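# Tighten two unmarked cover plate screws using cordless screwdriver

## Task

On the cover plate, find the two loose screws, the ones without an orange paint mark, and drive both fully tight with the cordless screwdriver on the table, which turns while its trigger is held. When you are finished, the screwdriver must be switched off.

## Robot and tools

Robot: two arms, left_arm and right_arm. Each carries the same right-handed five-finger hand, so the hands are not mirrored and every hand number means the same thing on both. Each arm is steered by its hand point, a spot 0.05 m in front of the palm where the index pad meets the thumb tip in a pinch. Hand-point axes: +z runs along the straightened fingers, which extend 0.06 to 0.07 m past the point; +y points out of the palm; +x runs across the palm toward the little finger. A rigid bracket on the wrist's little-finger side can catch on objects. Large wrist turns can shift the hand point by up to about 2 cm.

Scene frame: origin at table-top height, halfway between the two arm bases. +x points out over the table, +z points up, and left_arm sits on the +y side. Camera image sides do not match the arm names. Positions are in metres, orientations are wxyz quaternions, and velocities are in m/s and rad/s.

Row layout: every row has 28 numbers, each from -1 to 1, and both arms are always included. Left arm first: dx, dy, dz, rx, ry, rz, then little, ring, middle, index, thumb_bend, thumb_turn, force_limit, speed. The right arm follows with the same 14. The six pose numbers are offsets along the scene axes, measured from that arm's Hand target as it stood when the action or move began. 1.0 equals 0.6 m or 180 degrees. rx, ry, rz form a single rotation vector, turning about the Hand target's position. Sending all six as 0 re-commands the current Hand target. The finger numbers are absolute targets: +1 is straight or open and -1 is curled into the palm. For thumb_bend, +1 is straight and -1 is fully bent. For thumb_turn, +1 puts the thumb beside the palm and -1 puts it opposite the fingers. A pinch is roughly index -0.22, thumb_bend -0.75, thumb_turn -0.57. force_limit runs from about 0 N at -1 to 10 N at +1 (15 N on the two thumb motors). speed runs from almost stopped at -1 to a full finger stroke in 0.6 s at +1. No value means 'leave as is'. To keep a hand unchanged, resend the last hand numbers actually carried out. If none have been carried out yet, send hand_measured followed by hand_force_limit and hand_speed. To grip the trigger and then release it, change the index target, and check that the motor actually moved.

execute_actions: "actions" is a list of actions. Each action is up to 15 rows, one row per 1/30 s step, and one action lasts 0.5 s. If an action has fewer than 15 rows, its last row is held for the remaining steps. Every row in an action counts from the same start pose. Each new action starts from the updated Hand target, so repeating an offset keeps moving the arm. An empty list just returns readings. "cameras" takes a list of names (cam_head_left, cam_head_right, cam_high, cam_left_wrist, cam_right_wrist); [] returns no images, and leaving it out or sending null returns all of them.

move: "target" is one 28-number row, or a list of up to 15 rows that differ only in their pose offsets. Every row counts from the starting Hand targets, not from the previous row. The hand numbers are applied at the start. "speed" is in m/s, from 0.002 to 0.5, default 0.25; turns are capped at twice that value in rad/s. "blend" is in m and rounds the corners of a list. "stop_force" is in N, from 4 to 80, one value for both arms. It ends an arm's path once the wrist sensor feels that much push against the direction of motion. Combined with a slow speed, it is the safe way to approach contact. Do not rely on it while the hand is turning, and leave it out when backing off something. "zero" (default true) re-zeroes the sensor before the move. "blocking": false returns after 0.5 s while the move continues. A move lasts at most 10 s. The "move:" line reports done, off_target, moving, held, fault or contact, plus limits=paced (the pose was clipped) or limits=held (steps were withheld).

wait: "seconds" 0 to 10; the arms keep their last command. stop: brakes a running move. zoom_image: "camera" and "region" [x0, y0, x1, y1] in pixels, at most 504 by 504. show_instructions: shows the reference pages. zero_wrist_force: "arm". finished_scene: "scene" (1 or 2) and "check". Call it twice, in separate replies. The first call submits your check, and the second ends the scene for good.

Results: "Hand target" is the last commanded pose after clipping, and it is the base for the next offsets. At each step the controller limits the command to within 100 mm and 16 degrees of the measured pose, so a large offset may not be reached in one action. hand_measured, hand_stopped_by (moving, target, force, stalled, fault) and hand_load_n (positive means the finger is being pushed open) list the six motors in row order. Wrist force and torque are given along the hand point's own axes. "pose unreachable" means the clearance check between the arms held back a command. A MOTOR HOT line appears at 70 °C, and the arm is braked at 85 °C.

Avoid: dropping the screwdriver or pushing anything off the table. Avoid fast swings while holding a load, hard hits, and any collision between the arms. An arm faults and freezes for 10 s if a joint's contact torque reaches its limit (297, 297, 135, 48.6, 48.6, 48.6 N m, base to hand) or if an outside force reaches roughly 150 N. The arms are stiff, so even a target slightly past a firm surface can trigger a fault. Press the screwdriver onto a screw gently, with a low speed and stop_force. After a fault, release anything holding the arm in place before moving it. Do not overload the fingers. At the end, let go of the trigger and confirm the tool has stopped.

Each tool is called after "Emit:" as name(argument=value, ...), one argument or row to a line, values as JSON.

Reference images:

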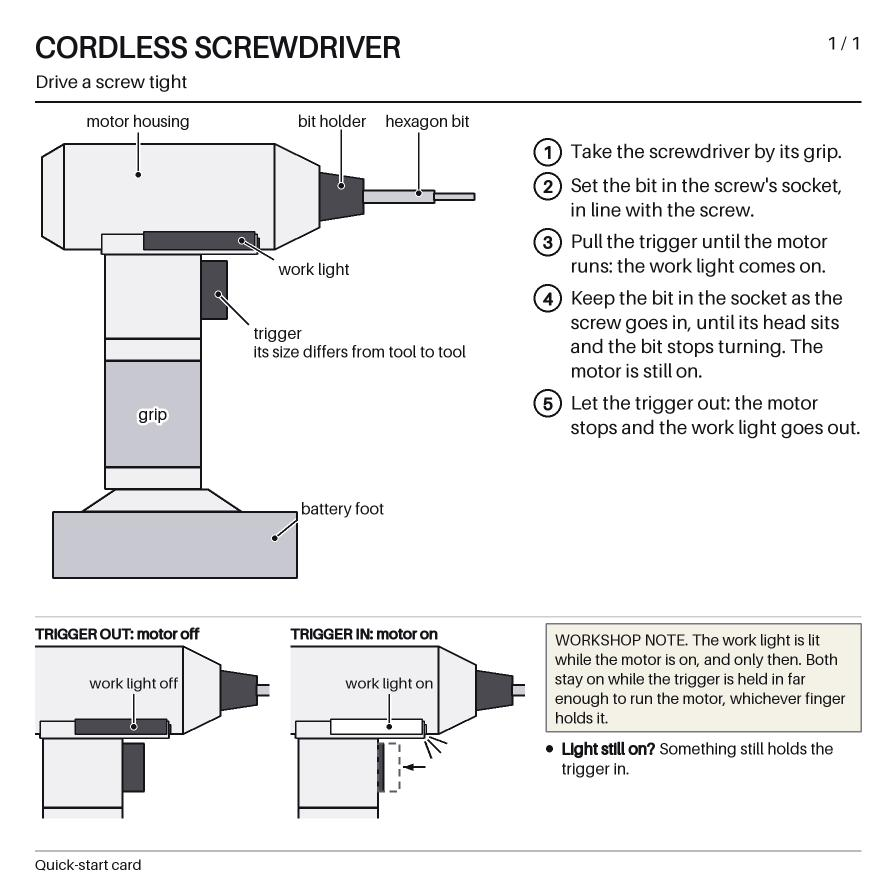

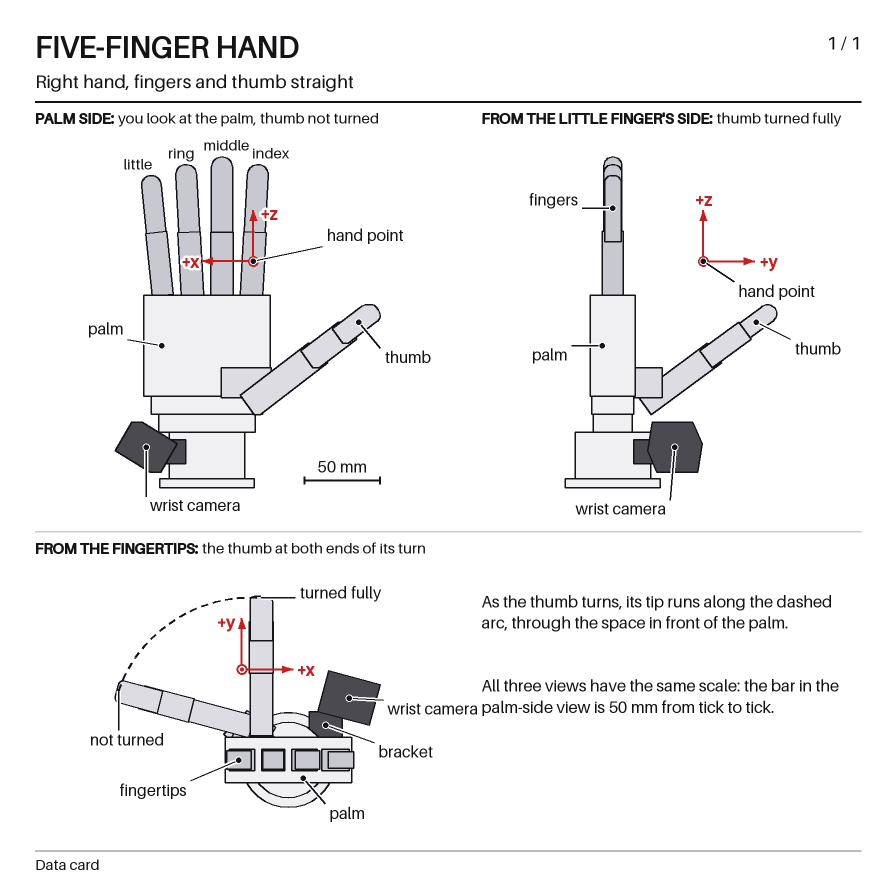

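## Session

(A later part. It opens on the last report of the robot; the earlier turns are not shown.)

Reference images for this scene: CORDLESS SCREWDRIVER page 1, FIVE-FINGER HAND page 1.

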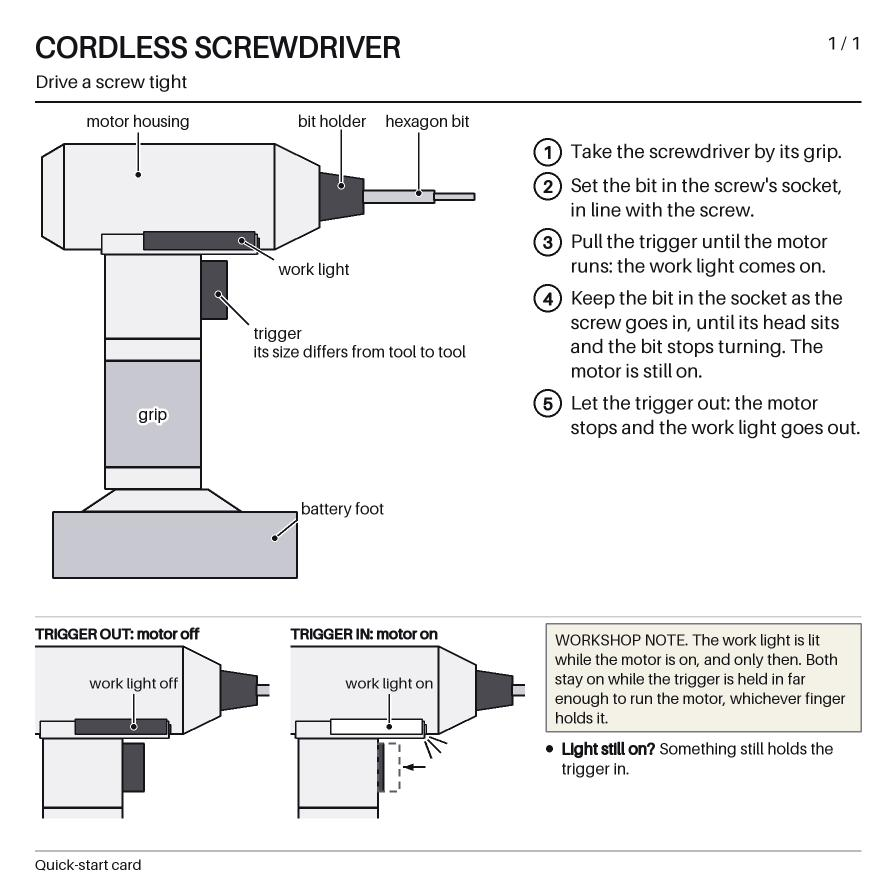

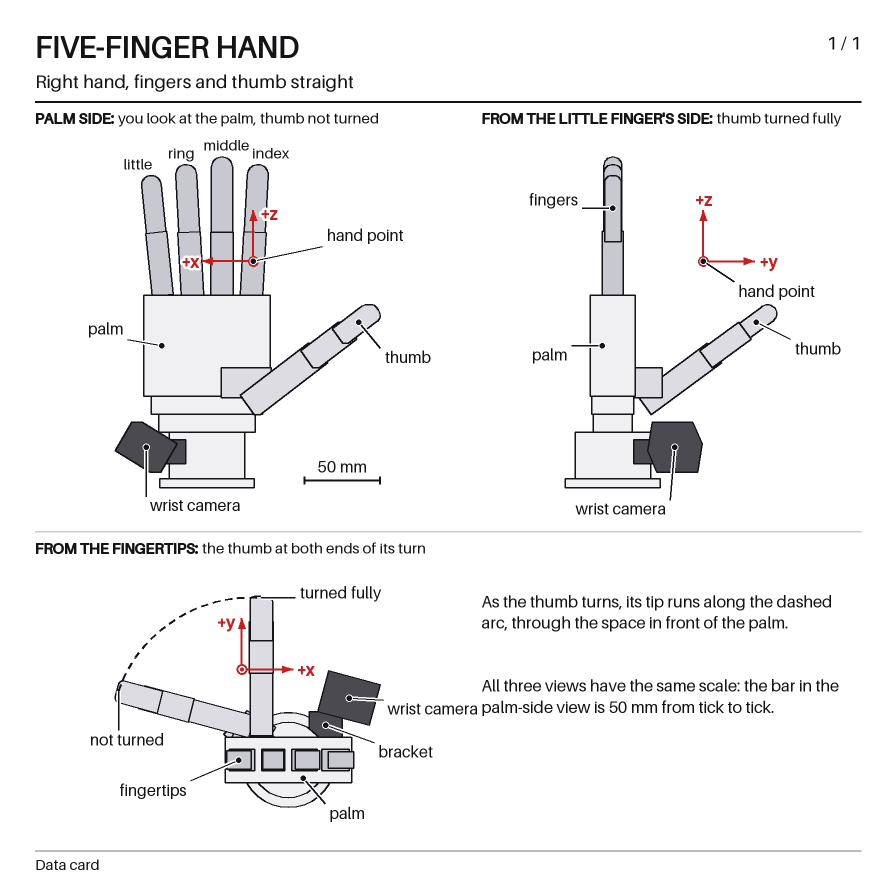

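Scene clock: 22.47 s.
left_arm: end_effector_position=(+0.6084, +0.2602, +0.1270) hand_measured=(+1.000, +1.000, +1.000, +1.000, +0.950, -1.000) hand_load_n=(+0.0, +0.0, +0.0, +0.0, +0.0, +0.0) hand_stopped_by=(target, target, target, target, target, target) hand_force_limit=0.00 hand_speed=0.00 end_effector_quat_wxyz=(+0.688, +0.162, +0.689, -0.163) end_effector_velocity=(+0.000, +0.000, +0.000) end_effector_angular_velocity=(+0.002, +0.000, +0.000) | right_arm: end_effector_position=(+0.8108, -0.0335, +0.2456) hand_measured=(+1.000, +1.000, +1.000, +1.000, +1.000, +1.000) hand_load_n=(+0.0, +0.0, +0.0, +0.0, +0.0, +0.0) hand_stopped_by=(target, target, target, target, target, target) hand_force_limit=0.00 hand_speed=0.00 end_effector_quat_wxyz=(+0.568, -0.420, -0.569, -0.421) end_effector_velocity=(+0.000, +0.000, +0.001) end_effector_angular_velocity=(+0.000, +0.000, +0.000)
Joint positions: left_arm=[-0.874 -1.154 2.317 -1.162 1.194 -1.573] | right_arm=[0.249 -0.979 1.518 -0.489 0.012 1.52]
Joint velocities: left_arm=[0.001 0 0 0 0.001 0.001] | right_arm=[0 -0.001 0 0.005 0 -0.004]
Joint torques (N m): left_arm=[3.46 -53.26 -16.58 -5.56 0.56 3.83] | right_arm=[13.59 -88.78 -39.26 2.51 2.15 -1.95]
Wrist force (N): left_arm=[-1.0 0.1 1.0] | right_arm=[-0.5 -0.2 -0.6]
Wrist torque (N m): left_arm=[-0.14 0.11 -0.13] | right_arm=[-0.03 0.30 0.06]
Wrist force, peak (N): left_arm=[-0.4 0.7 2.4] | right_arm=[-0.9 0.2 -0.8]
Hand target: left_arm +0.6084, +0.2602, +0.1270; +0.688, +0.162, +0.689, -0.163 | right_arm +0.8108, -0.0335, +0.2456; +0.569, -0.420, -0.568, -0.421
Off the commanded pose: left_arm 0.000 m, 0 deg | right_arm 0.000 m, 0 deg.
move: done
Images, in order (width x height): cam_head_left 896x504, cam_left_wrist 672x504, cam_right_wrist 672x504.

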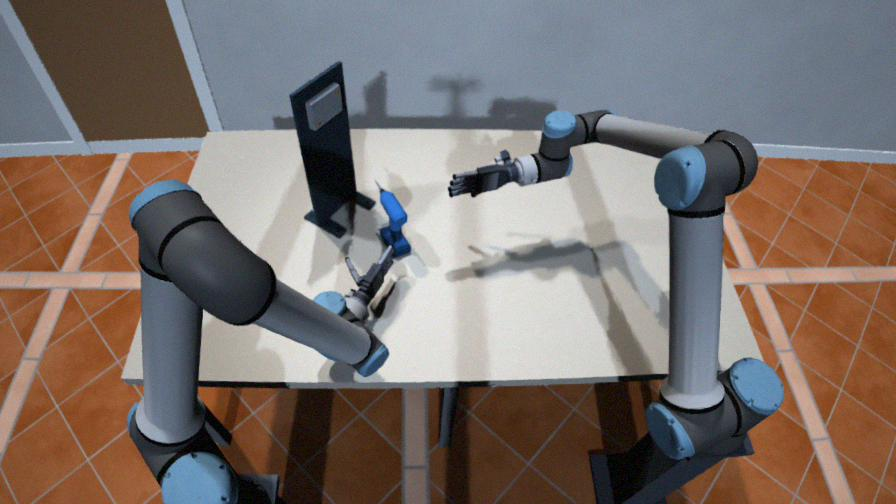

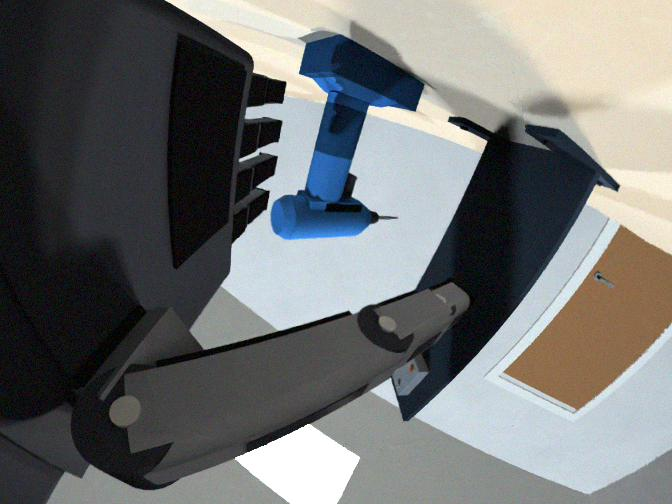

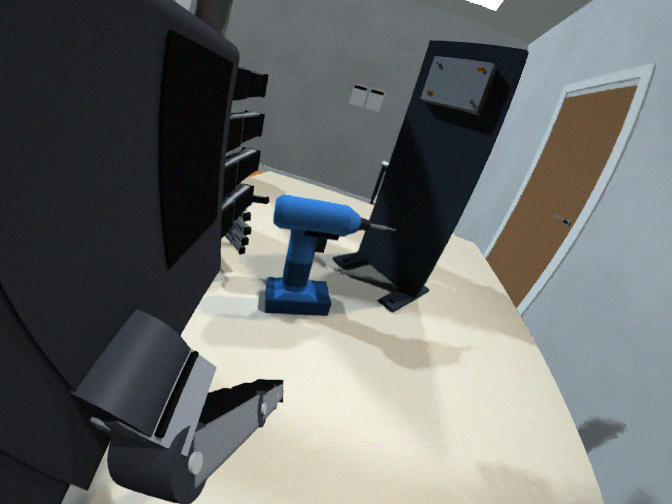

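Emit:
move(
  target=[0.009,0.018,0,0,0,0,1,1,1,1,0.95,-1,0,0,0,0,0,0,0,0,1,1,1,1,1,1,0,0],
  speed=0.1,
  cameras=[],
)

Emit:
move(
  target=[0.0895,-0.0446,0,0,0,0,1,1,1,1,0.95,-1,0,0,0,0,0,0,0,0,1,1,1,1,1,1,0,0],
  speed=0.05,
  stop_force=5,
  cameras=["cam_head_left","cam_left_wrist","cam_right_wrist"],
)

Emit:
zoom_image(
  camera="cam_head_left",
  region=[330, 170, 430, 290],
)

Emit:
zoom_image(
  camera="cam_right_wrist",
  region=[220, 150, 420, 350],
)

Scene clock: 23.73 s.
left_arm: end_effector_position=(+0.6139, +0.2710, +0.1270) hand_measured=(+1.000, +1.000, +1.000, +1.000, +0.950, -1.000) hand_load_n=(+0.0, +0.0, +0.0, +0.0, +0.0, -0.5) hand_stopped_by=(target, target, target, target, target, target) hand_force_limit=0.00 hand_speed=0.00 end_effector_quat_wxyz=(+0.688, +0.162, +0.689, -0.163) end_effector_velocity=(+0.000, +0.001, +0.000) end_effector_angular_velocity=(-0.001, +0.001, +0.001) | right_arm: end_effector_position=(+0.8108, -0.0335, +0.2456) hand_measured=(+1.000, +1.000, +1.000, +1.000, +1.000, +1.000) hand_load_n=(+0.0, +0.0, +0.0, +0.0, +0.0, +0.0) hand_stopped_by=(target, target, target, target, target, target) hand_force_limit=0.00 hand_speed=0.00 end_effector_quat_wxyz=(+0.568, -0.420, -0.569, -0.421) end_effector_velocity=(-0.001, +0.000, +0.001) end_effector_angular_velocity=(+0.000, +0.000, +0.000)
Joint positions: left_arm=[-0.85 -1.154 2.317 -1.162 1.218 -1.573] | right_arm=[0.249 -0.983 1.524 -0.513 0.012 1.541]
Joint velocities: left_arm=[0.001 0 0 0 -0.001 -0.001] | right_arm=[0 -0.001 0 0.004 0 -0.003]
Joint torques (N m): left_arm=[-13.73 -64.92 -8.83 -4.88 -1.98 3.73] | right_arm=[14.12 -89.76 -38.3 1.92 2.18 -2.03]
Wrist force (N): left_arm=[-0.9 -0.2 1.0] | right_arm=[-0.5 -0.2 -0.3]
Wrist torque (N m): left_arm=[-0.18 0.11 -0.13] | right_arm=[-0.06 0.28 0.07]
Wrist force, peak (N): left_arm=[-1.3 0.2 1.0] | right_arm=[-0.5 -0.1 -0.9]
Hand target: left_arm +0.6139, +0.2710, +0.1270; +0.688, +0.162, +0.689, -0.163 | right_arm +0.8108, -0.0335, +0.2456; +0.569, -0.420, -0.568, -0.421
Off the commanded pose: left_arm 0.000 m, 0 deg | right_arm 0.000 m, 0 deg.
move: done
No camera images: "cameras" was empty.

Scene clock: 26.27 s.
left_arm: end_effector_position=(+0.6675, +0.2442, +0.1269) hand_measured=(+1.000, +1.000, +1.000, +1.000, +0.950, -1.000) hand_load_n=(+0.0, +0.0, +0.0, +0.0, -0.5, +0.0) hand_stopped_by=(target, target, target, target, target, target) hand_force_limit=0.00 hand_speed=0.00 end_effector_quat_wxyz=(+0.688, +0.162, +0.689, -0.163) end_effector_velocity=(+0.000, +0.000, +0.000) end_effector_angular_velocity=(+0.001, +0.000, +0.000) | right_arm: end_effector_position=(+0.8108, -0.0335, +0.2456) hand_measured=(+1.000, +1.000, +1.000, +1.000, +1.000, +1.000) hand_load_n=(+0.0, +0.0, +0.0, +0.0, +0.0, +0.0) hand_stopped_by=(target, target, target, target, target, target) hand_force_limit=0.00 hand_speed=0.00 end_effector_quat_wxyz=(+0.568, -0.420, -0.569, -0.421) end_effector_velocity=(+0.000, +0.000, +0.001) end_effector_angular_velocity=(+0.000, -0.001, +0.000)
Joint positions: left_arm=[-0.811 -1.097 2.198 -1.101 1.257 -1.573] | right_arm=[0.249 -0.994 1.543 -0.586 0.012 1.607]
Joint velocities: left_arm=[0 0 0 0 0 0.001] | right_arm=[0 -0.001 0 0.001 -0.001 -0.001]
Joint torques (N m): left_arm=[-14.89 -72.03 -11.53 -5.13 -1.81 2.71] | right_arm=[13.15 -91.33 -36.68 1.62 2.48 -2.34]
Wrist force (N): left_arm=[-1.0 -0.2 0.8] | right_arm=[-0.6 0.0 -0.5]
Wrist torque (N m): left_arm=[-0.16 0.12 -0.15] | right_arm=[-0.02 0.31 0.06]
Wrist force, peak (N): left_arm=[-1.3 -0.3 1.7] | right_arm=[-0.7 0.1 -0.9]
Hand target: left_arm +0.6675, +0.2442, +0.1269; +0.688, +0.162, +0.689, -0.163 | right_arm +0.8108, -0.0335, +0.2456; +0.569, -0.420, -0.568, -0.421
Off the commanded pose: left_arm 0.000 m, 0 deg | right_arm 0.000 m, 0 deg.
move: done
Images, in order (width x height): cam_head_left 896x504, cam_left_wrist 672x504, cam_right_wrist 672x504.

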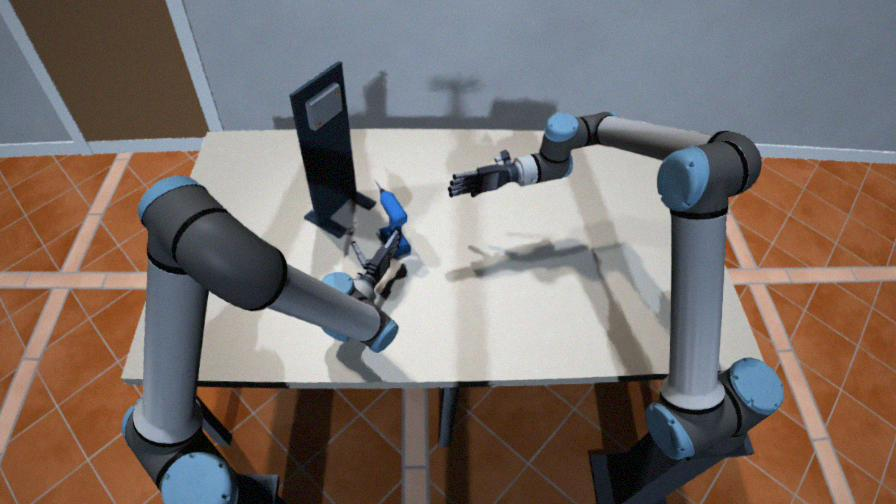

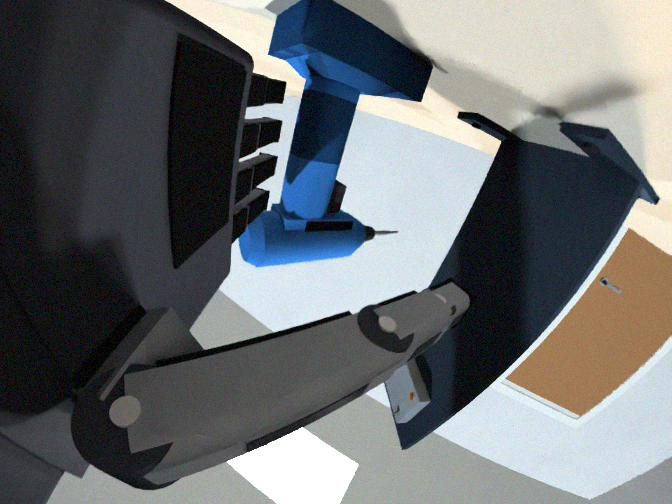

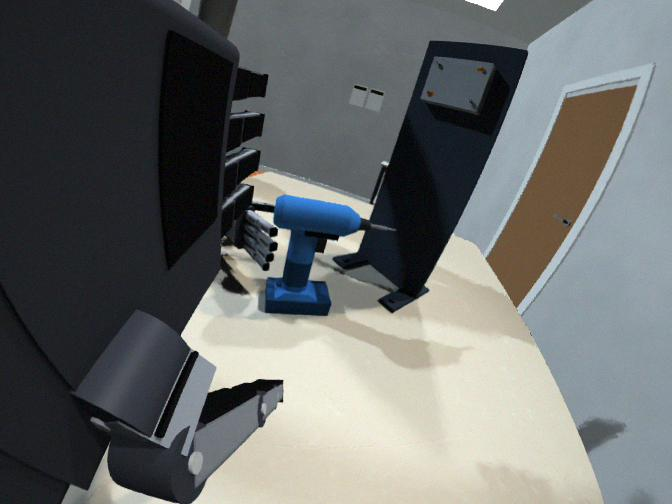

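Scaled by 4.200.

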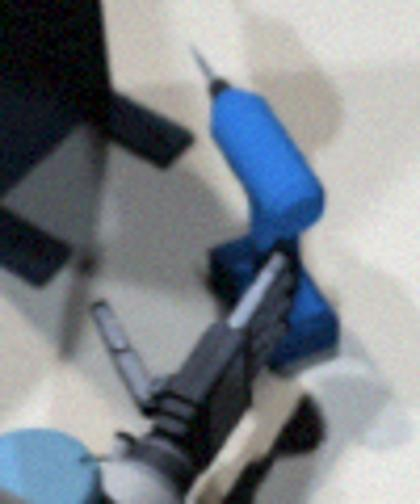

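Scaled by 2.520 from the camera's 672x504 image, which has a finer 960x720 frame.

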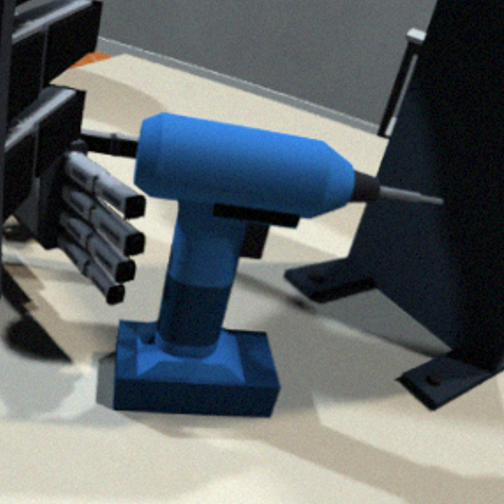

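Emit:
move(
  target=[-0.0164,-0.0289,0,0,0,0,1,1,1,1,0.95,-1,0,0,0,0,0,0,0,0,1,1,1,1,1,1,0,0],
  speed=0.1,
  cameras=["cam_head_left","cam_left_wrist","cam_right_wrist"],
)

Emit:
zoom_image(
  camera="cam_head_left",
  region=[330, 170, 430, 290],
)

Emit:
zoom_image(
  camera="cam_right_wrist",
  region=[220, 150, 420, 350],
)

Scene clock: 27.47 s.
left_arm: end_effector_position=(+0.6576, +0.2268, +0.1269) hand_measured=(+1.000, +1.000, +1.000, +1.000, +0.950, -1.000) hand_load_n=(+0.0, +0.0, +0.0, +0.0, +0.0, -0.5) hand_stopped_by=(target, target, target, target, target, target) hand_force_limit=0.00 hand_speed=0.00 end_effector_quat_wxyz=(+0.688, +0.162, +0.689, -0.163) end_effector_velocity=(+0.000, +0.000, +0.000) end_effector_angular_velocity=(-0.002, +0.000, +0.000) | right_arm: end_effector_position=(+0.8108, -0.0335, +0.2456) hand_measured=(+1.000, +1.000, +1.000, +1.000, +1.000, +1.000) hand_load_n=(+0.0, +0.0, +0.0, +0.0, +0.0, +0.0) hand_stopped_by=(target, target, target, target, target, target) hand_force_limit=0.00 hand_speed=0.00 end_effector_quat_wxyz=(+0.569, -0.420, -0.569, -0.421) end_effector_velocity=(+0.000, +0.000, +0.001) end_effector_angular_velocity=(+0.000, +0.000, +0.000)
Joint positions: left_arm=[-0.847 -1.098 2.2 -1.101 1.221 -1.573] | right_arm=[0.249 -0.996 1.547 -0.603 0.012 1.622]
Joint velocities: left_arm=[0 -0.001 0 0 0 -0.001] | right_arm=[0 -0.001 0 0.003 0 -0.001]
Joint torques (N m): left_arm=[8.5 -70.95 -11.12 -4.71 1.73 -1.95] | right_arm=[12.22 -92.75 -35.97 1.6 2.36 -1.95]
Wrist force (N): left_arm=[-1.2 0.1 1.3] | right_arm=[-0.3 -0.3 -0.9]
Wrist torque (N m): left_arm=[-0.14 0.14 -0.15] | right_arm=[-0.04 0.28 0.06]
Wrist force, peak (N): left_arm=[-1.4 0.1 1.5] | right_arm=[-0.8 0.0 -0.7]
Hand target: left_arm +0.6576, +0.2268, +0.1269; +0.688, +0.162, +0.689, -0.163 | right_arm +0.8108, -0.0335, +0.2456; +0.569, -0.420, -0.568, -0.421
Off the commanded pose: left_arm 0.000 m, 0 deg | right_arm 0.000 m, 0 deg.
move: done
Images, in order (width x height): cam_head_left 896x504, cam_left_wrist 672x504, cam_right_wrist 672x504.

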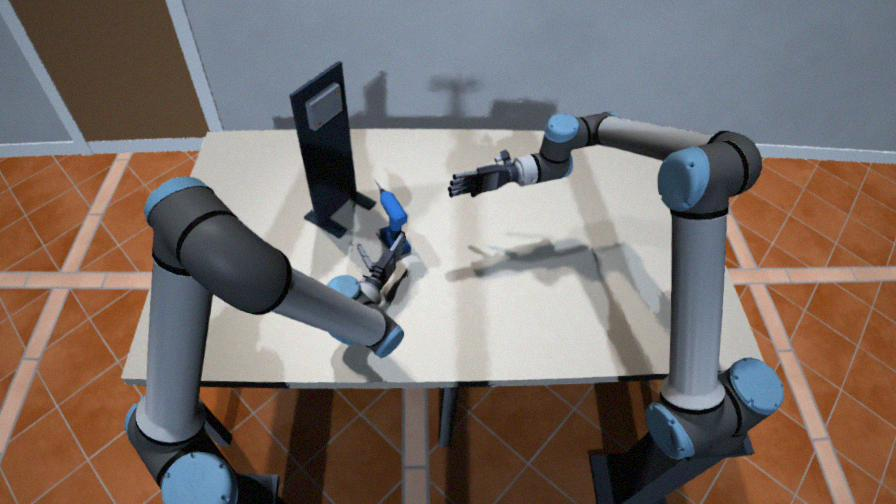

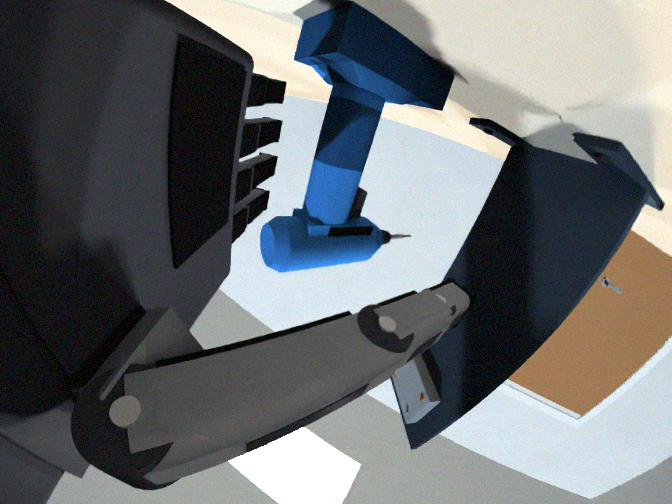

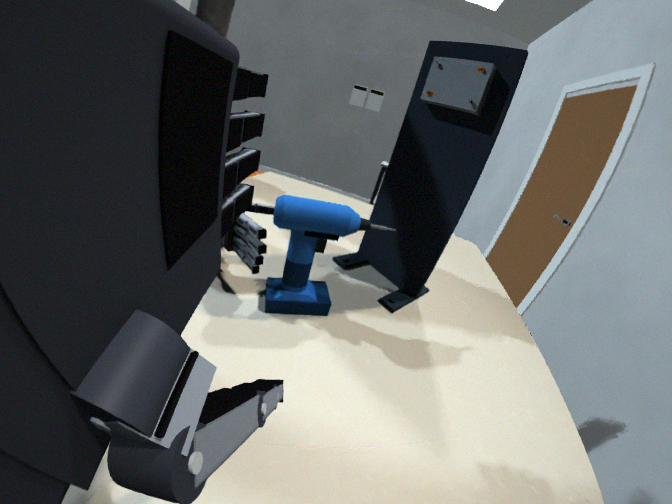

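Scaled by 4.200.

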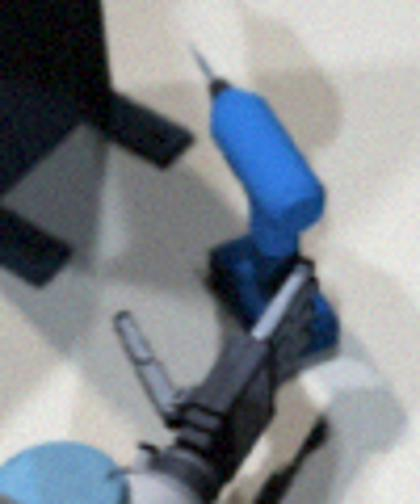

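Scaled by 2.520 from the camera's 672x504 image, which has a finer 960x720 frame.

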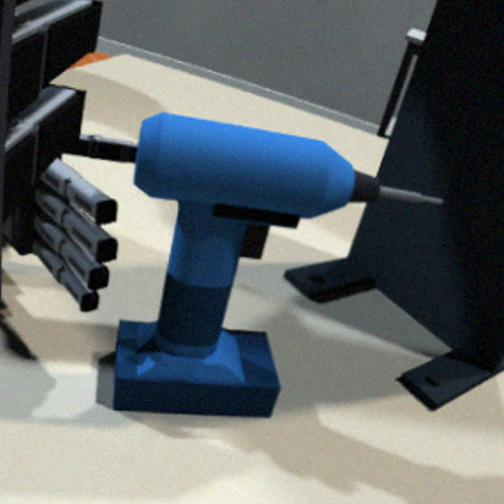

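Emit:
move(
  target=[0.1612,-0.0878,-0.0033,0,0,0,1,1,1,1,0.95,-1,0,0,0,0,0,0,0,0,1,1,1,1,1,1,0,0],
  speed=0.06,
  stop_force=5,
  cameras=["cam_left_wrist","cam_right_wrist"],
)

Emit:
zoom_image(
  camera="cam_right_wrist",
  region=[220, 150, 420, 350],
)

Scene clock: 30.87 s.
left_arm: end_effector_position=(+0.7543, +0.1740, +0.1247) hand_measured=(+1.000, +1.000, +1.000, +1.000, +0.950, -1.000) hand_load_n=(+0.0, +0.0, +0.0, -0.5, +0.0, +0.0) hand_stopped_by=(target, target, target, target, target, target) hand_force_limit=0.00 hand_speed=0.00 end_effector_quat_wxyz=(+0.688, +0.162, +0.689, -0.163) end_effector_velocity=(+0.000, +0.000, +0.000) end_effector_angular_velocity=(+0.000, +0.000, -0.001) | right_arm: end_effector_position=(+0.8107, -0.0335, +0.2456) hand_measured=(+1.000, +1.000, +1.000, +1.000, +1.000, +1.000) hand_load_n=(+0.0, +0.0, +0.0, +0.0, +0.0, +0.0) hand_stopped_by=(target, target, target, target, target, target) hand_force_limit=0.00 hand_speed=0.00 end_effector_quat_wxyz=(+0.569, -0.420, -0.568, -0.421) end_effector_velocity=(+0.000, +0.000, +0.000) end_effector_angular_velocity=(+0.001, -0.002, -0.001)
Joint positions: left_arm=[-0.794 -0.986 1.975 -0.989 1.273 -1.573] | right_arm=[0.249 -1.004 1.562 -0.662 0.013 1.674]
Joint velocities: left_arm=[0 0 0 0 0.001 0] | right_arm=[0 0 0 -0.001 0.001 -0.001]
Joint torques (N m): left_arm=[-11.09 -82.99 -15.65 -4.85 -2.01 2.86] | right_arm=[-3.22 -95.26 -33.07 0.62 2.53 -0.67]
Wrist force (N): left_arm=[-0.8 0.1 0.3] | right_arm=[-0.3 -0.2 -0.5]
Wrist torque (N m): left_arm=[-0.10 0.11 -0.12] | right_arm=[-0.05 0.26 0.07]
Wrist force, peak (N): left_arm=[-0.9 -0.1 1.8] | right_arm=[-0.4 0.1 -1.1]
Hand target: left_arm +0.7543, +0.1740, +0.1247; +0.688, +0.162, +0.689, -0.163 | right_arm +0.8108, -0.0335, +0.2456; +0.569, -0.420, -0.568, -0.421
Off the commanded pose: left_arm 0.000 m, 0 deg | right_arm 0.000 m, 0 deg.
move: done
Images, in order (width x height): cam_left_wrist 672x504, cam_right_wrist 672x504.

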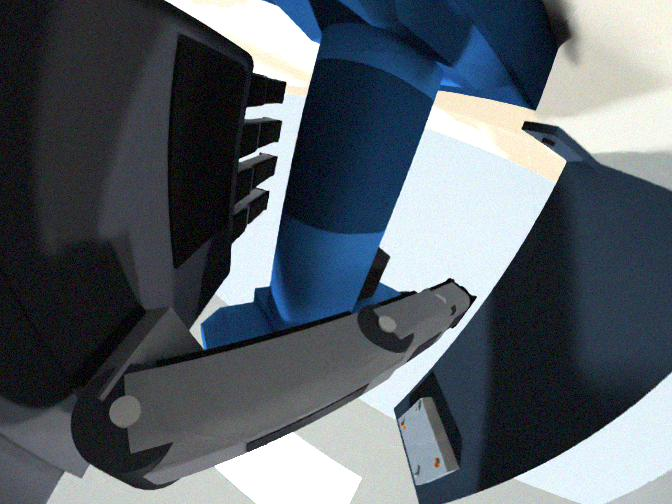

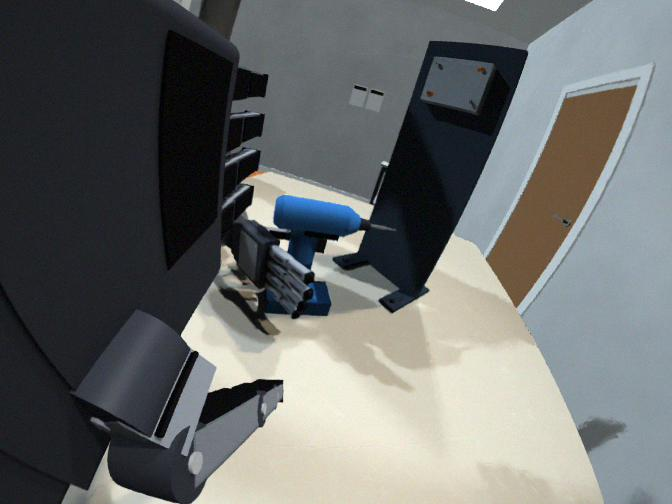

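Scaled by 2.520 from the camera's 672x504 image, which has a finer 960x720 frame.

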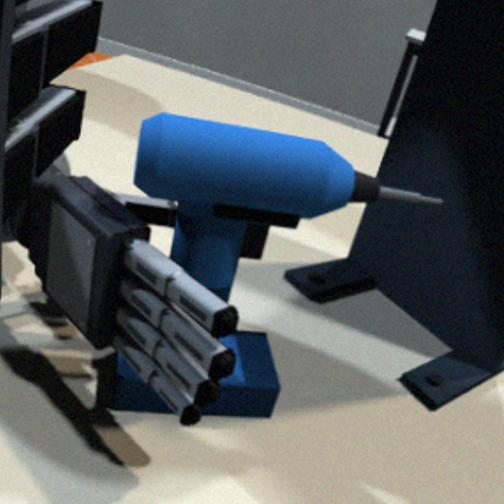

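Emit:
move(
  target=[0.0573,-0.0167,0,0,0,0,1,1,1,1,0.95,-1,0,0,0,0,0,0,0,0,1,1,1,1,1,1,0,0],
  speed=0.03,
  stop_force=4,
  cameras=["cam_left_wrist","cam_right_wrist"],
)

Scene clock: 33.60 s.
left_arm: end_effector_position=(+0.7886, +0.1640, +0.1246) hand_measured=(+1.000, +1.000, +1.000, +1.000, +0.950, -1.000) hand_load_n=(+0.0, +0.0, +0.0, +0.0, +0.0, +0.0) hand_stopped_by=(target, target, target, target, target, target) hand_force_limit=0.00 hand_speed=0.00 end_effector_quat_wxyz=(+0.688, +0.162, +0.689, -0.163) end_effector_velocity=(+0.000, +0.000, +0.001) end_effector_angular_velocity=(+0.001, -0.001, +0.001) | right_arm: end_effector_position=(+0.8108, -0.0335, +0.2456) hand_measured=(+1.000, +1.000, +1.000, +1.000, +1.000, +1.000) hand_load_n=(+0.0, +0.0, +0.0, +0.0, +0.0, +0.0) hand_stopped_by=(target, target, target, target, target, target) hand_force_limit=0.00 hand_speed=0.00 end_effector_quat_wxyz=(+0.569, -0.420, -0.568, -0.421) end_effector_velocity=(+0.000, +0.000, -0.001) end_effector_angular_velocity=(+0.000, +0.001, +0.000)
Joint positions: left_arm=[-0.77 -0.95 1.901 -0.95 1.297 -1.573] | right_arm=[0.249 -1.009 1.571 -0.698 0.013 1.705]
Joint velocities: left_arm=[0 -0.001 0 0 -0.001 0.001] | right_arm=[0 0.001 0 -0.001 0 0]
Joint torques (N m): left_arm=[-12.68 -87.86 -18.34 -4.71 -1.46 3.56] | right_arm=[-12.56 -95.96 -32.13 -1.45 2.38 0.19]
Wrist force (N): left_arm=[-0.8 -0.1 1.1] | right_arm=[-0.5 -0.2 -0.5]
Wrist torque (N m): left_arm=[-0.18 0.09 -0.11] | right_arm=[-0.05 0.30 0.07]
Wrist force, peak (N): left_arm=[-1.1 0.3 -1.4] | right_arm=[-1.0 -0.3 -0.7]
Hand target: left_arm +0.7886, +0.1640, +0.1246; +0.688, +0.162, +0.689, -0.163 | right_arm +0.8108, -0.0335, +0.2456; +0.569, -0.420, -0.568, -0.421
Off the commanded pose: left_arm 0.000 m, 0 deg | right_arm 0.000 m, 0 deg.
move: done
Images, in order (width x height): cam_left_wrist 672x504, cam_right_wrist 672x504.

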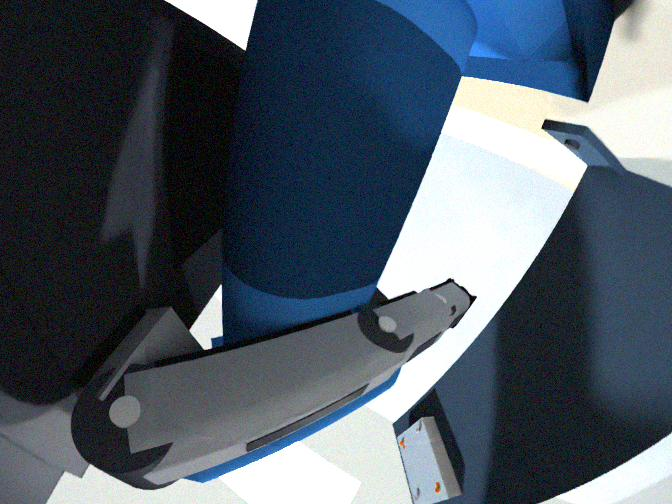

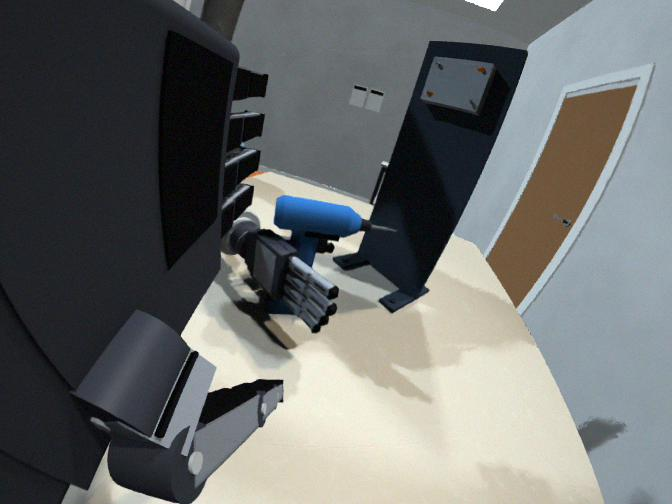

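Emit:
move(
  target=[0.0112,0.0037,0,0,0,0,1,1,1,1,0.95,-1,0,0,0,0,0,0,0,0,1,1,1,1,1,1,0,0],
  speed=0.01,
  stop_force=4,
  cameras=["cam_left_wrist","cam_right_wrist"],
)

Scene clock: 35.83 s.
left_arm: end_effector_position=(+0.7954, +0.1662, +0.1246) hand_measured=(+1.000, +1.000, +1.000, +1.000, +0.950, -1.000) hand_load_n=(+0.0, +0.0, +0.0, +0.0, +0.5, +0.0) hand_stopped_by=(target, target, target, target, target, target) hand_force_limit=0.00 hand_speed=0.00 end_effector_quat_wxyz=(+0.688, +0.162, +0.689, -0.163) end_effector_velocity=(+0.000, +0.001, +0.000) end_effector_angular_velocity=(+0.001, -0.001, +0.000) | right_arm: end_effector_position=(+0.8108, -0.0335, +0.2456) hand_measured=(+1.000, +1.000, +1.000, +1.000, +1.000, +1.000) hand_load_n=(+0.0, +0.0, +0.0, +0.0, +0.0, +0.0) hand_stopped_by=(target, target, target, target, target, target) hand_force_limit=0.00 hand_speed=0.00 end_effector_quat_wxyz=(+0.569, -0.420, -0.568, -0.421) end_effector_velocity=(+0.000, +0.000, -0.001) end_effector_angular_velocity=(+0.000, +0.000, +0.000)
Joint positions: left_arm=[-0.762 -0.945 1.89 -0.945 1.306 -1.573] | right_arm=[0.249 -1.012 1.577 -0.719 0.013 1.725]
Joint velocities: left_arm=[0.001 0 0 0 0.001 0.001] | right_arm=[0 0.001 0 -0.001 0 0]
Joint torques (N m): left_arm=[-14.79 -82.44 -16.84 -5.49 -1.1 3.74] | right_arm=[-13.62 -98.7 -30.4 -3.14 2.51 1.49]
Wrist force (N): left_arm=[-1.2 0.4 0.6] | right_arm=[-0.6 -0.1 -0.5]
Wrist torque (N m): left_arm=[-0.15 0.13 -0.12] | right_arm=[-0.03 0.30 0.07]
Wrist force, peak (N): left_arm=[-1.8 1.0 0.6] | right_arm=[-0.8 0.2 -0.7]
Hand target: left_arm +0.7954, +0.1662, +0.1246; +0.688, +0.162, +0.689, -0.163 | right_arm +0.8108, -0.0335, +0.2456; +0.569, -0.420, -0.568, -0.421
Off the commanded pose: left_arm 0.000 m, 0 deg | right_arm 0.000 m, 0 deg.
move: done
Images, in order (width x height): cam_left_wrist 672x504, cam_right_wrist 672x504.

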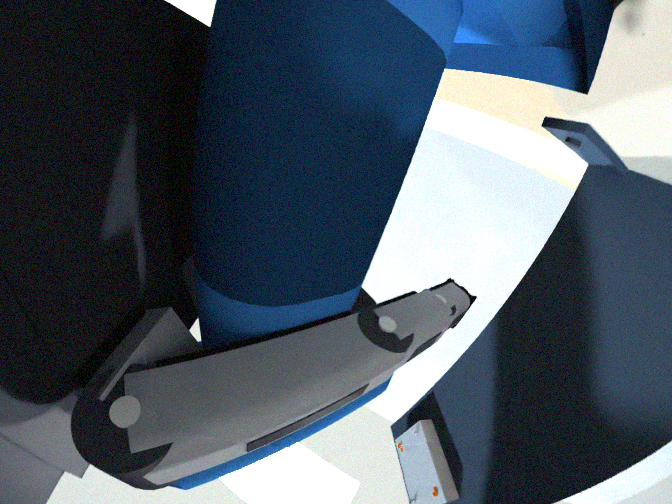

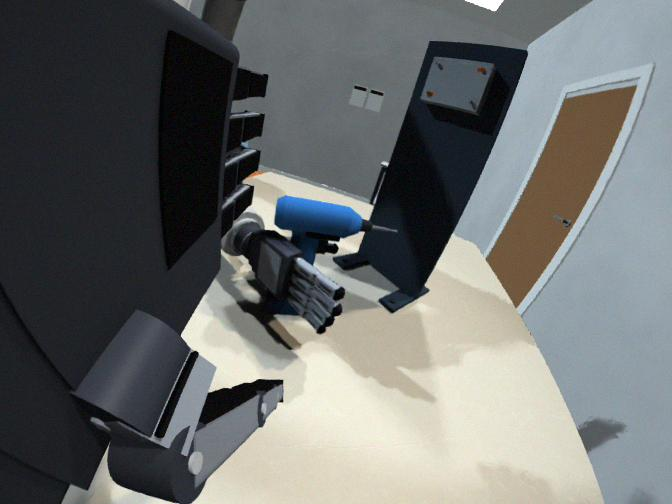

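Emit:
execute_actions(
  actions=[
    [[0,0,0,0,0,0,-0.9,-0.9,-0.9,1,0.95,-1,-0.5,-0.4,0,0,0,0,0,0,1,1,1,1,1,1,0,0]],
    [[0,0,0,0,0,0,-0.9,-0.9,-0.9,1,0.95,-1,-0.5,-0.4,0,0,0,0,0,0,1,1,1,1,1,1,0,0]],
    [[0,0,0,0,0,0,-0.9,-0.9,-0.9,1,0.95,-1,-0.5,-0.4,0,0,0,0,0,0,1,1,1,1,1,1,0,0]],
    [[0,0,0,0,0,0,-0.9,-0.9,-0.9,1,0.95,-1,-0.5,-0.4,0,0,0,0,0,0,1,1,1,1,1,1,0,0]],
  ],
  cameras=["cam_left_wrist","cam_right_wrist","cam_head_left"],
)

Scene clock: 38.17 s.
left_arm: end_effector_position=(+0.7954, +0.1662, +0.1246) hand_measured=(-0.828, -0.762, -0.762, +1.000, +0.950, -1.000) hand_load_n=(+2.0, +0.0, +0.0, +0.0, +0.0, +0.0) hand_stopped_by=(force, force, force, target, target, target) hand_force_limit=-0.50 hand_speed=-0.40 end_effector_quat_wxyz=(+0.688, +0.162, +0.689, -0.163) end_effector_velocity=(+0.000, +0.000, +0.000) end_effector_angular_velocity=(+0.001, +0.001, +0.000) | right_arm: end_effector_position=(+0.8108, -0.0335, +0.2456) hand_measured=(+1.000, +1.000, +1.000, +1.000, +1.000, +1.000) hand_load_n=(+0.0, +0.0, +0.0, +0.0, +0.0, +0.0) hand_stopped_by=(target, target, target, target, target, target) hand_force_limit=0.00 hand_speed=0.00 end_effector_quat_wxyz=(+0.569, -0.420, -0.568, -0.421) end_effector_velocity=(+0.000, +0.000, +0.001) end_effector_angular_velocity=(+0.000, -0.001, +0.000)
Joint positions: left_arm=[-0.762 -0.945 1.89 -0.945 1.306 -1.573] | right_arm=[0.249 -1.014 1.581 -0.739 0.013 1.741]
Joint velocities: left_arm=[0 0 0 0.001 0 0] | right_arm=[0 -0.001 0 0 0 0]
Joint torques (N m): left_arm=[-9.43 -87.47 -21.07 -4 -0.81 3.91] | right_arm=[-14.29 -96.4 -31.08 -2.05 1.15 0.74]
Wrist force (N): left_arm=[-0.3 -1.1 -0.1] | right_arm=[-0.3 0.2 -0.4]
Wrist torque (N m): left_arm=[-0.17 -0.08 -0.09] | right_arm=[0.02 0.26 0.09]
Wrist force, peak (N): left_arm=[0.0 1.8 3.7] | right_arm=[-0.5 -0.2 -1.0]
Hand target: left_arm +0.7954, +0.1662, +0.1246; +0.688, +0.162, +0.689, -0.163 | right_arm +0.8108, -0.0335, +0.2456; +0.569, -0.420, -0.568, -0.421
Off the commanded pose: left_arm 0.000 m, 0 deg | right_arm 0.000 m, 0 deg.
Images, in order (width x height): cam_head_left 896x504, cam_left_wrist 672x504, cam_right_wrist 672x504.

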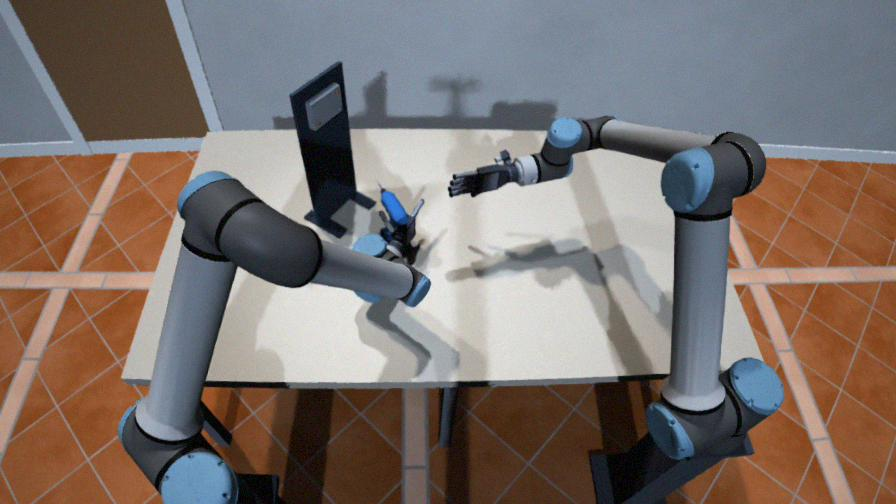

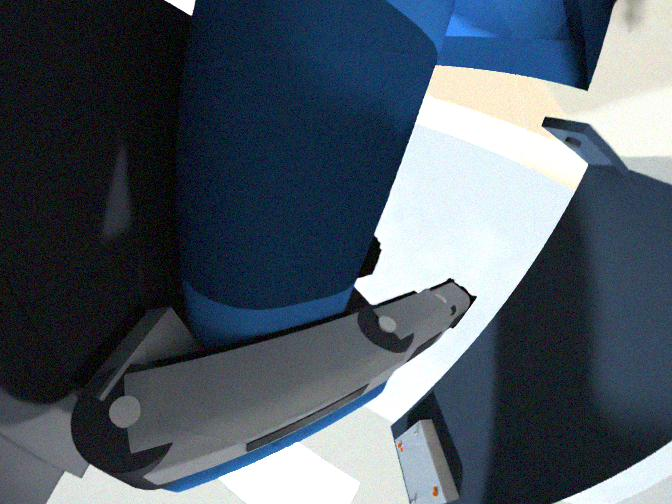

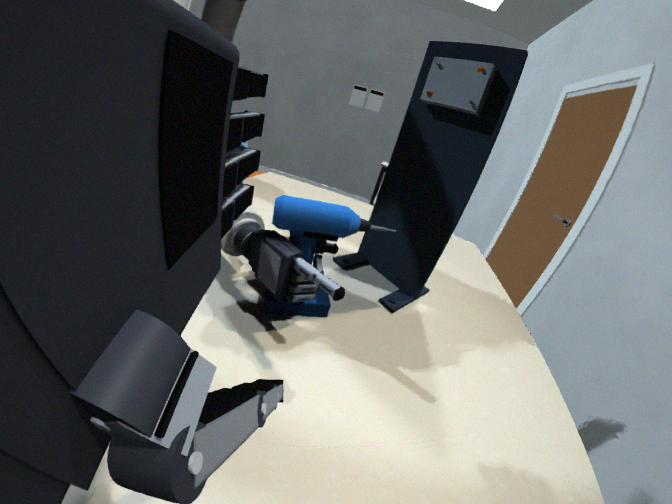

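Emit:
execute_actions(
  actions=[
    [[0,0,0,0,0,0,-0.9,-0.9,-0.9,1,-0.95,-1,0.0,-0.5,0,0,0,0,0,0,1,1,1,1,1,1,0,0]],
    [[0,0,0,0,0,0,-0.9,-0.9,-0.9,1,-0.95,-1,0.0,-0.5,0,0,0,0,0,0,1,1,1,1,1,1,0,0]],
    [[0,0,0,0,0,0,-0.9,-0.9,-0.9,1,-0.95,-1,0.0,-0.5,0,0,0,0,0,0,1,1,1,1,1,1,0,0]],
  ],
  cameras=["cam_left_wrist","cam_right_wrist"],
)

Scene clock: 40.07 s.
left_arm: end_effector_position=(+0.7954, +0.1662, +0.1246) hand_measured=(-0.828, -0.762, -0.762, +1.000, +0.366, -1.000) hand_load_n=(+5.5, +0.0, +0.0, +0.0, +8.0, +1.0) hand_stopped_by=(force, force, force, target, force, target) hand_force_limit=0.00 hand_speed=-0.50 end_effector_quat_wxyz=(+0.688, +0.162, +0.689, -0.163) end_effector_velocity=(+0.000, +0.000, +0.000) end_effector_angular_velocity=(-0.003, +0.000, +0.000) | right_arm: end_effector_position=(+0.8108, -0.0335, +0.2456) hand_measured=(+1.000, +1.000, +1.000, +1.000, +1.000, +1.000) hand_load_n=(+0.0, +0.0, +0.0, +0.0, +0.0, +0.0) hand_stopped_by=(target, target, target, target, target, target) hand_force_limit=0.00 hand_speed=0.00 end_effector_quat_wxyz=(+0.569, -0.420, -0.568, -0.421) end_effector_velocity=(+0.000, +0.000, +0.000) end_effector_angular_velocity=(+0.000, +0.000, +0.000)
Joint positions: left_arm=[-0.762 -0.945 1.89 -0.945 1.306 -1.573] | right_arm=[0.249 -1.015 1.584 -0.748 0.013 1.75]
Joint velocities: left_arm=[0 0 0 -0.001 0 -0.002] | right_arm=[0 0 0 -0.001 0 0]
Joint torques (N m): left_arm=[-10.26 -82.89 -24.09 -2.68 -0.99 3.3] | right_arm=[-13.99 -97.32 -31 -2.43 0.3 0.95]
Wrist force (N): left_arm=[1.1 1.4 0.5] | right_arm=[-0.5 0.3 -0.6]
Wrist torque (N m): left_arm=[-0.13 -0.32 0.23] | right_arm=[0.04 0.28 0.09]
Wrist force, peak (N): left_arm=[-4.3 2.4 -0.3] | right_arm=[-0.9 0.0 -0.8]
Hand target: left_arm +0.7954, +0.1662, +0.1246; +0.688, +0.162, +0.689, -0.163 | right_arm +0.8108, -0.0335, +0.2456; +0.569, -0.420, -0.568, -0.421
Off the commanded pose: left_arm 0.000 m, 0 deg | right_arm 0.000 m, 0 deg.
Images, in order (width x height): cam_left_wrist 672x504, cam_right_wrist 672x504.

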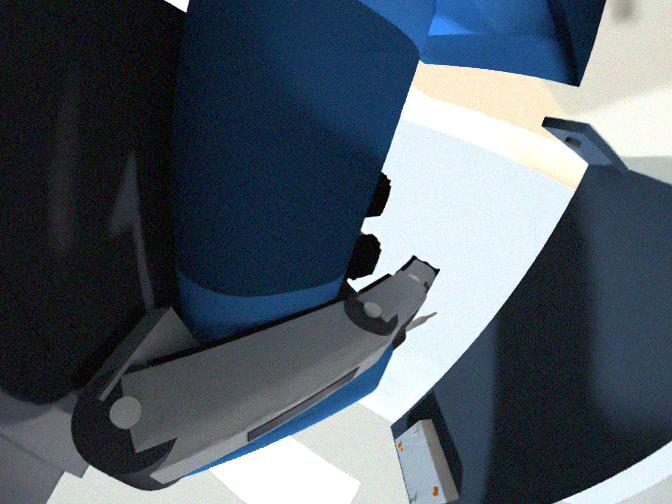

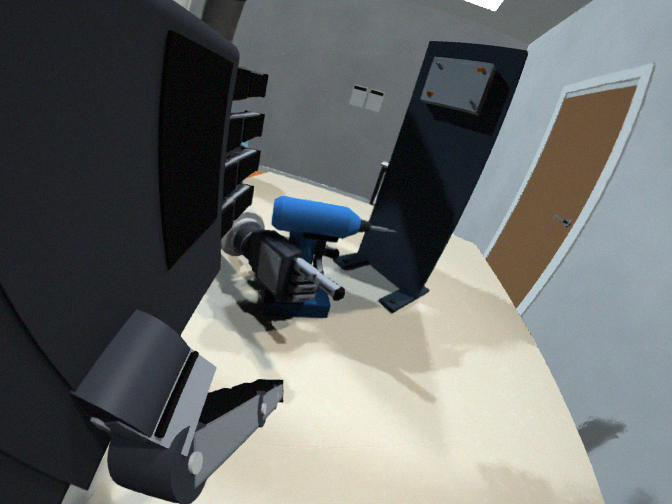

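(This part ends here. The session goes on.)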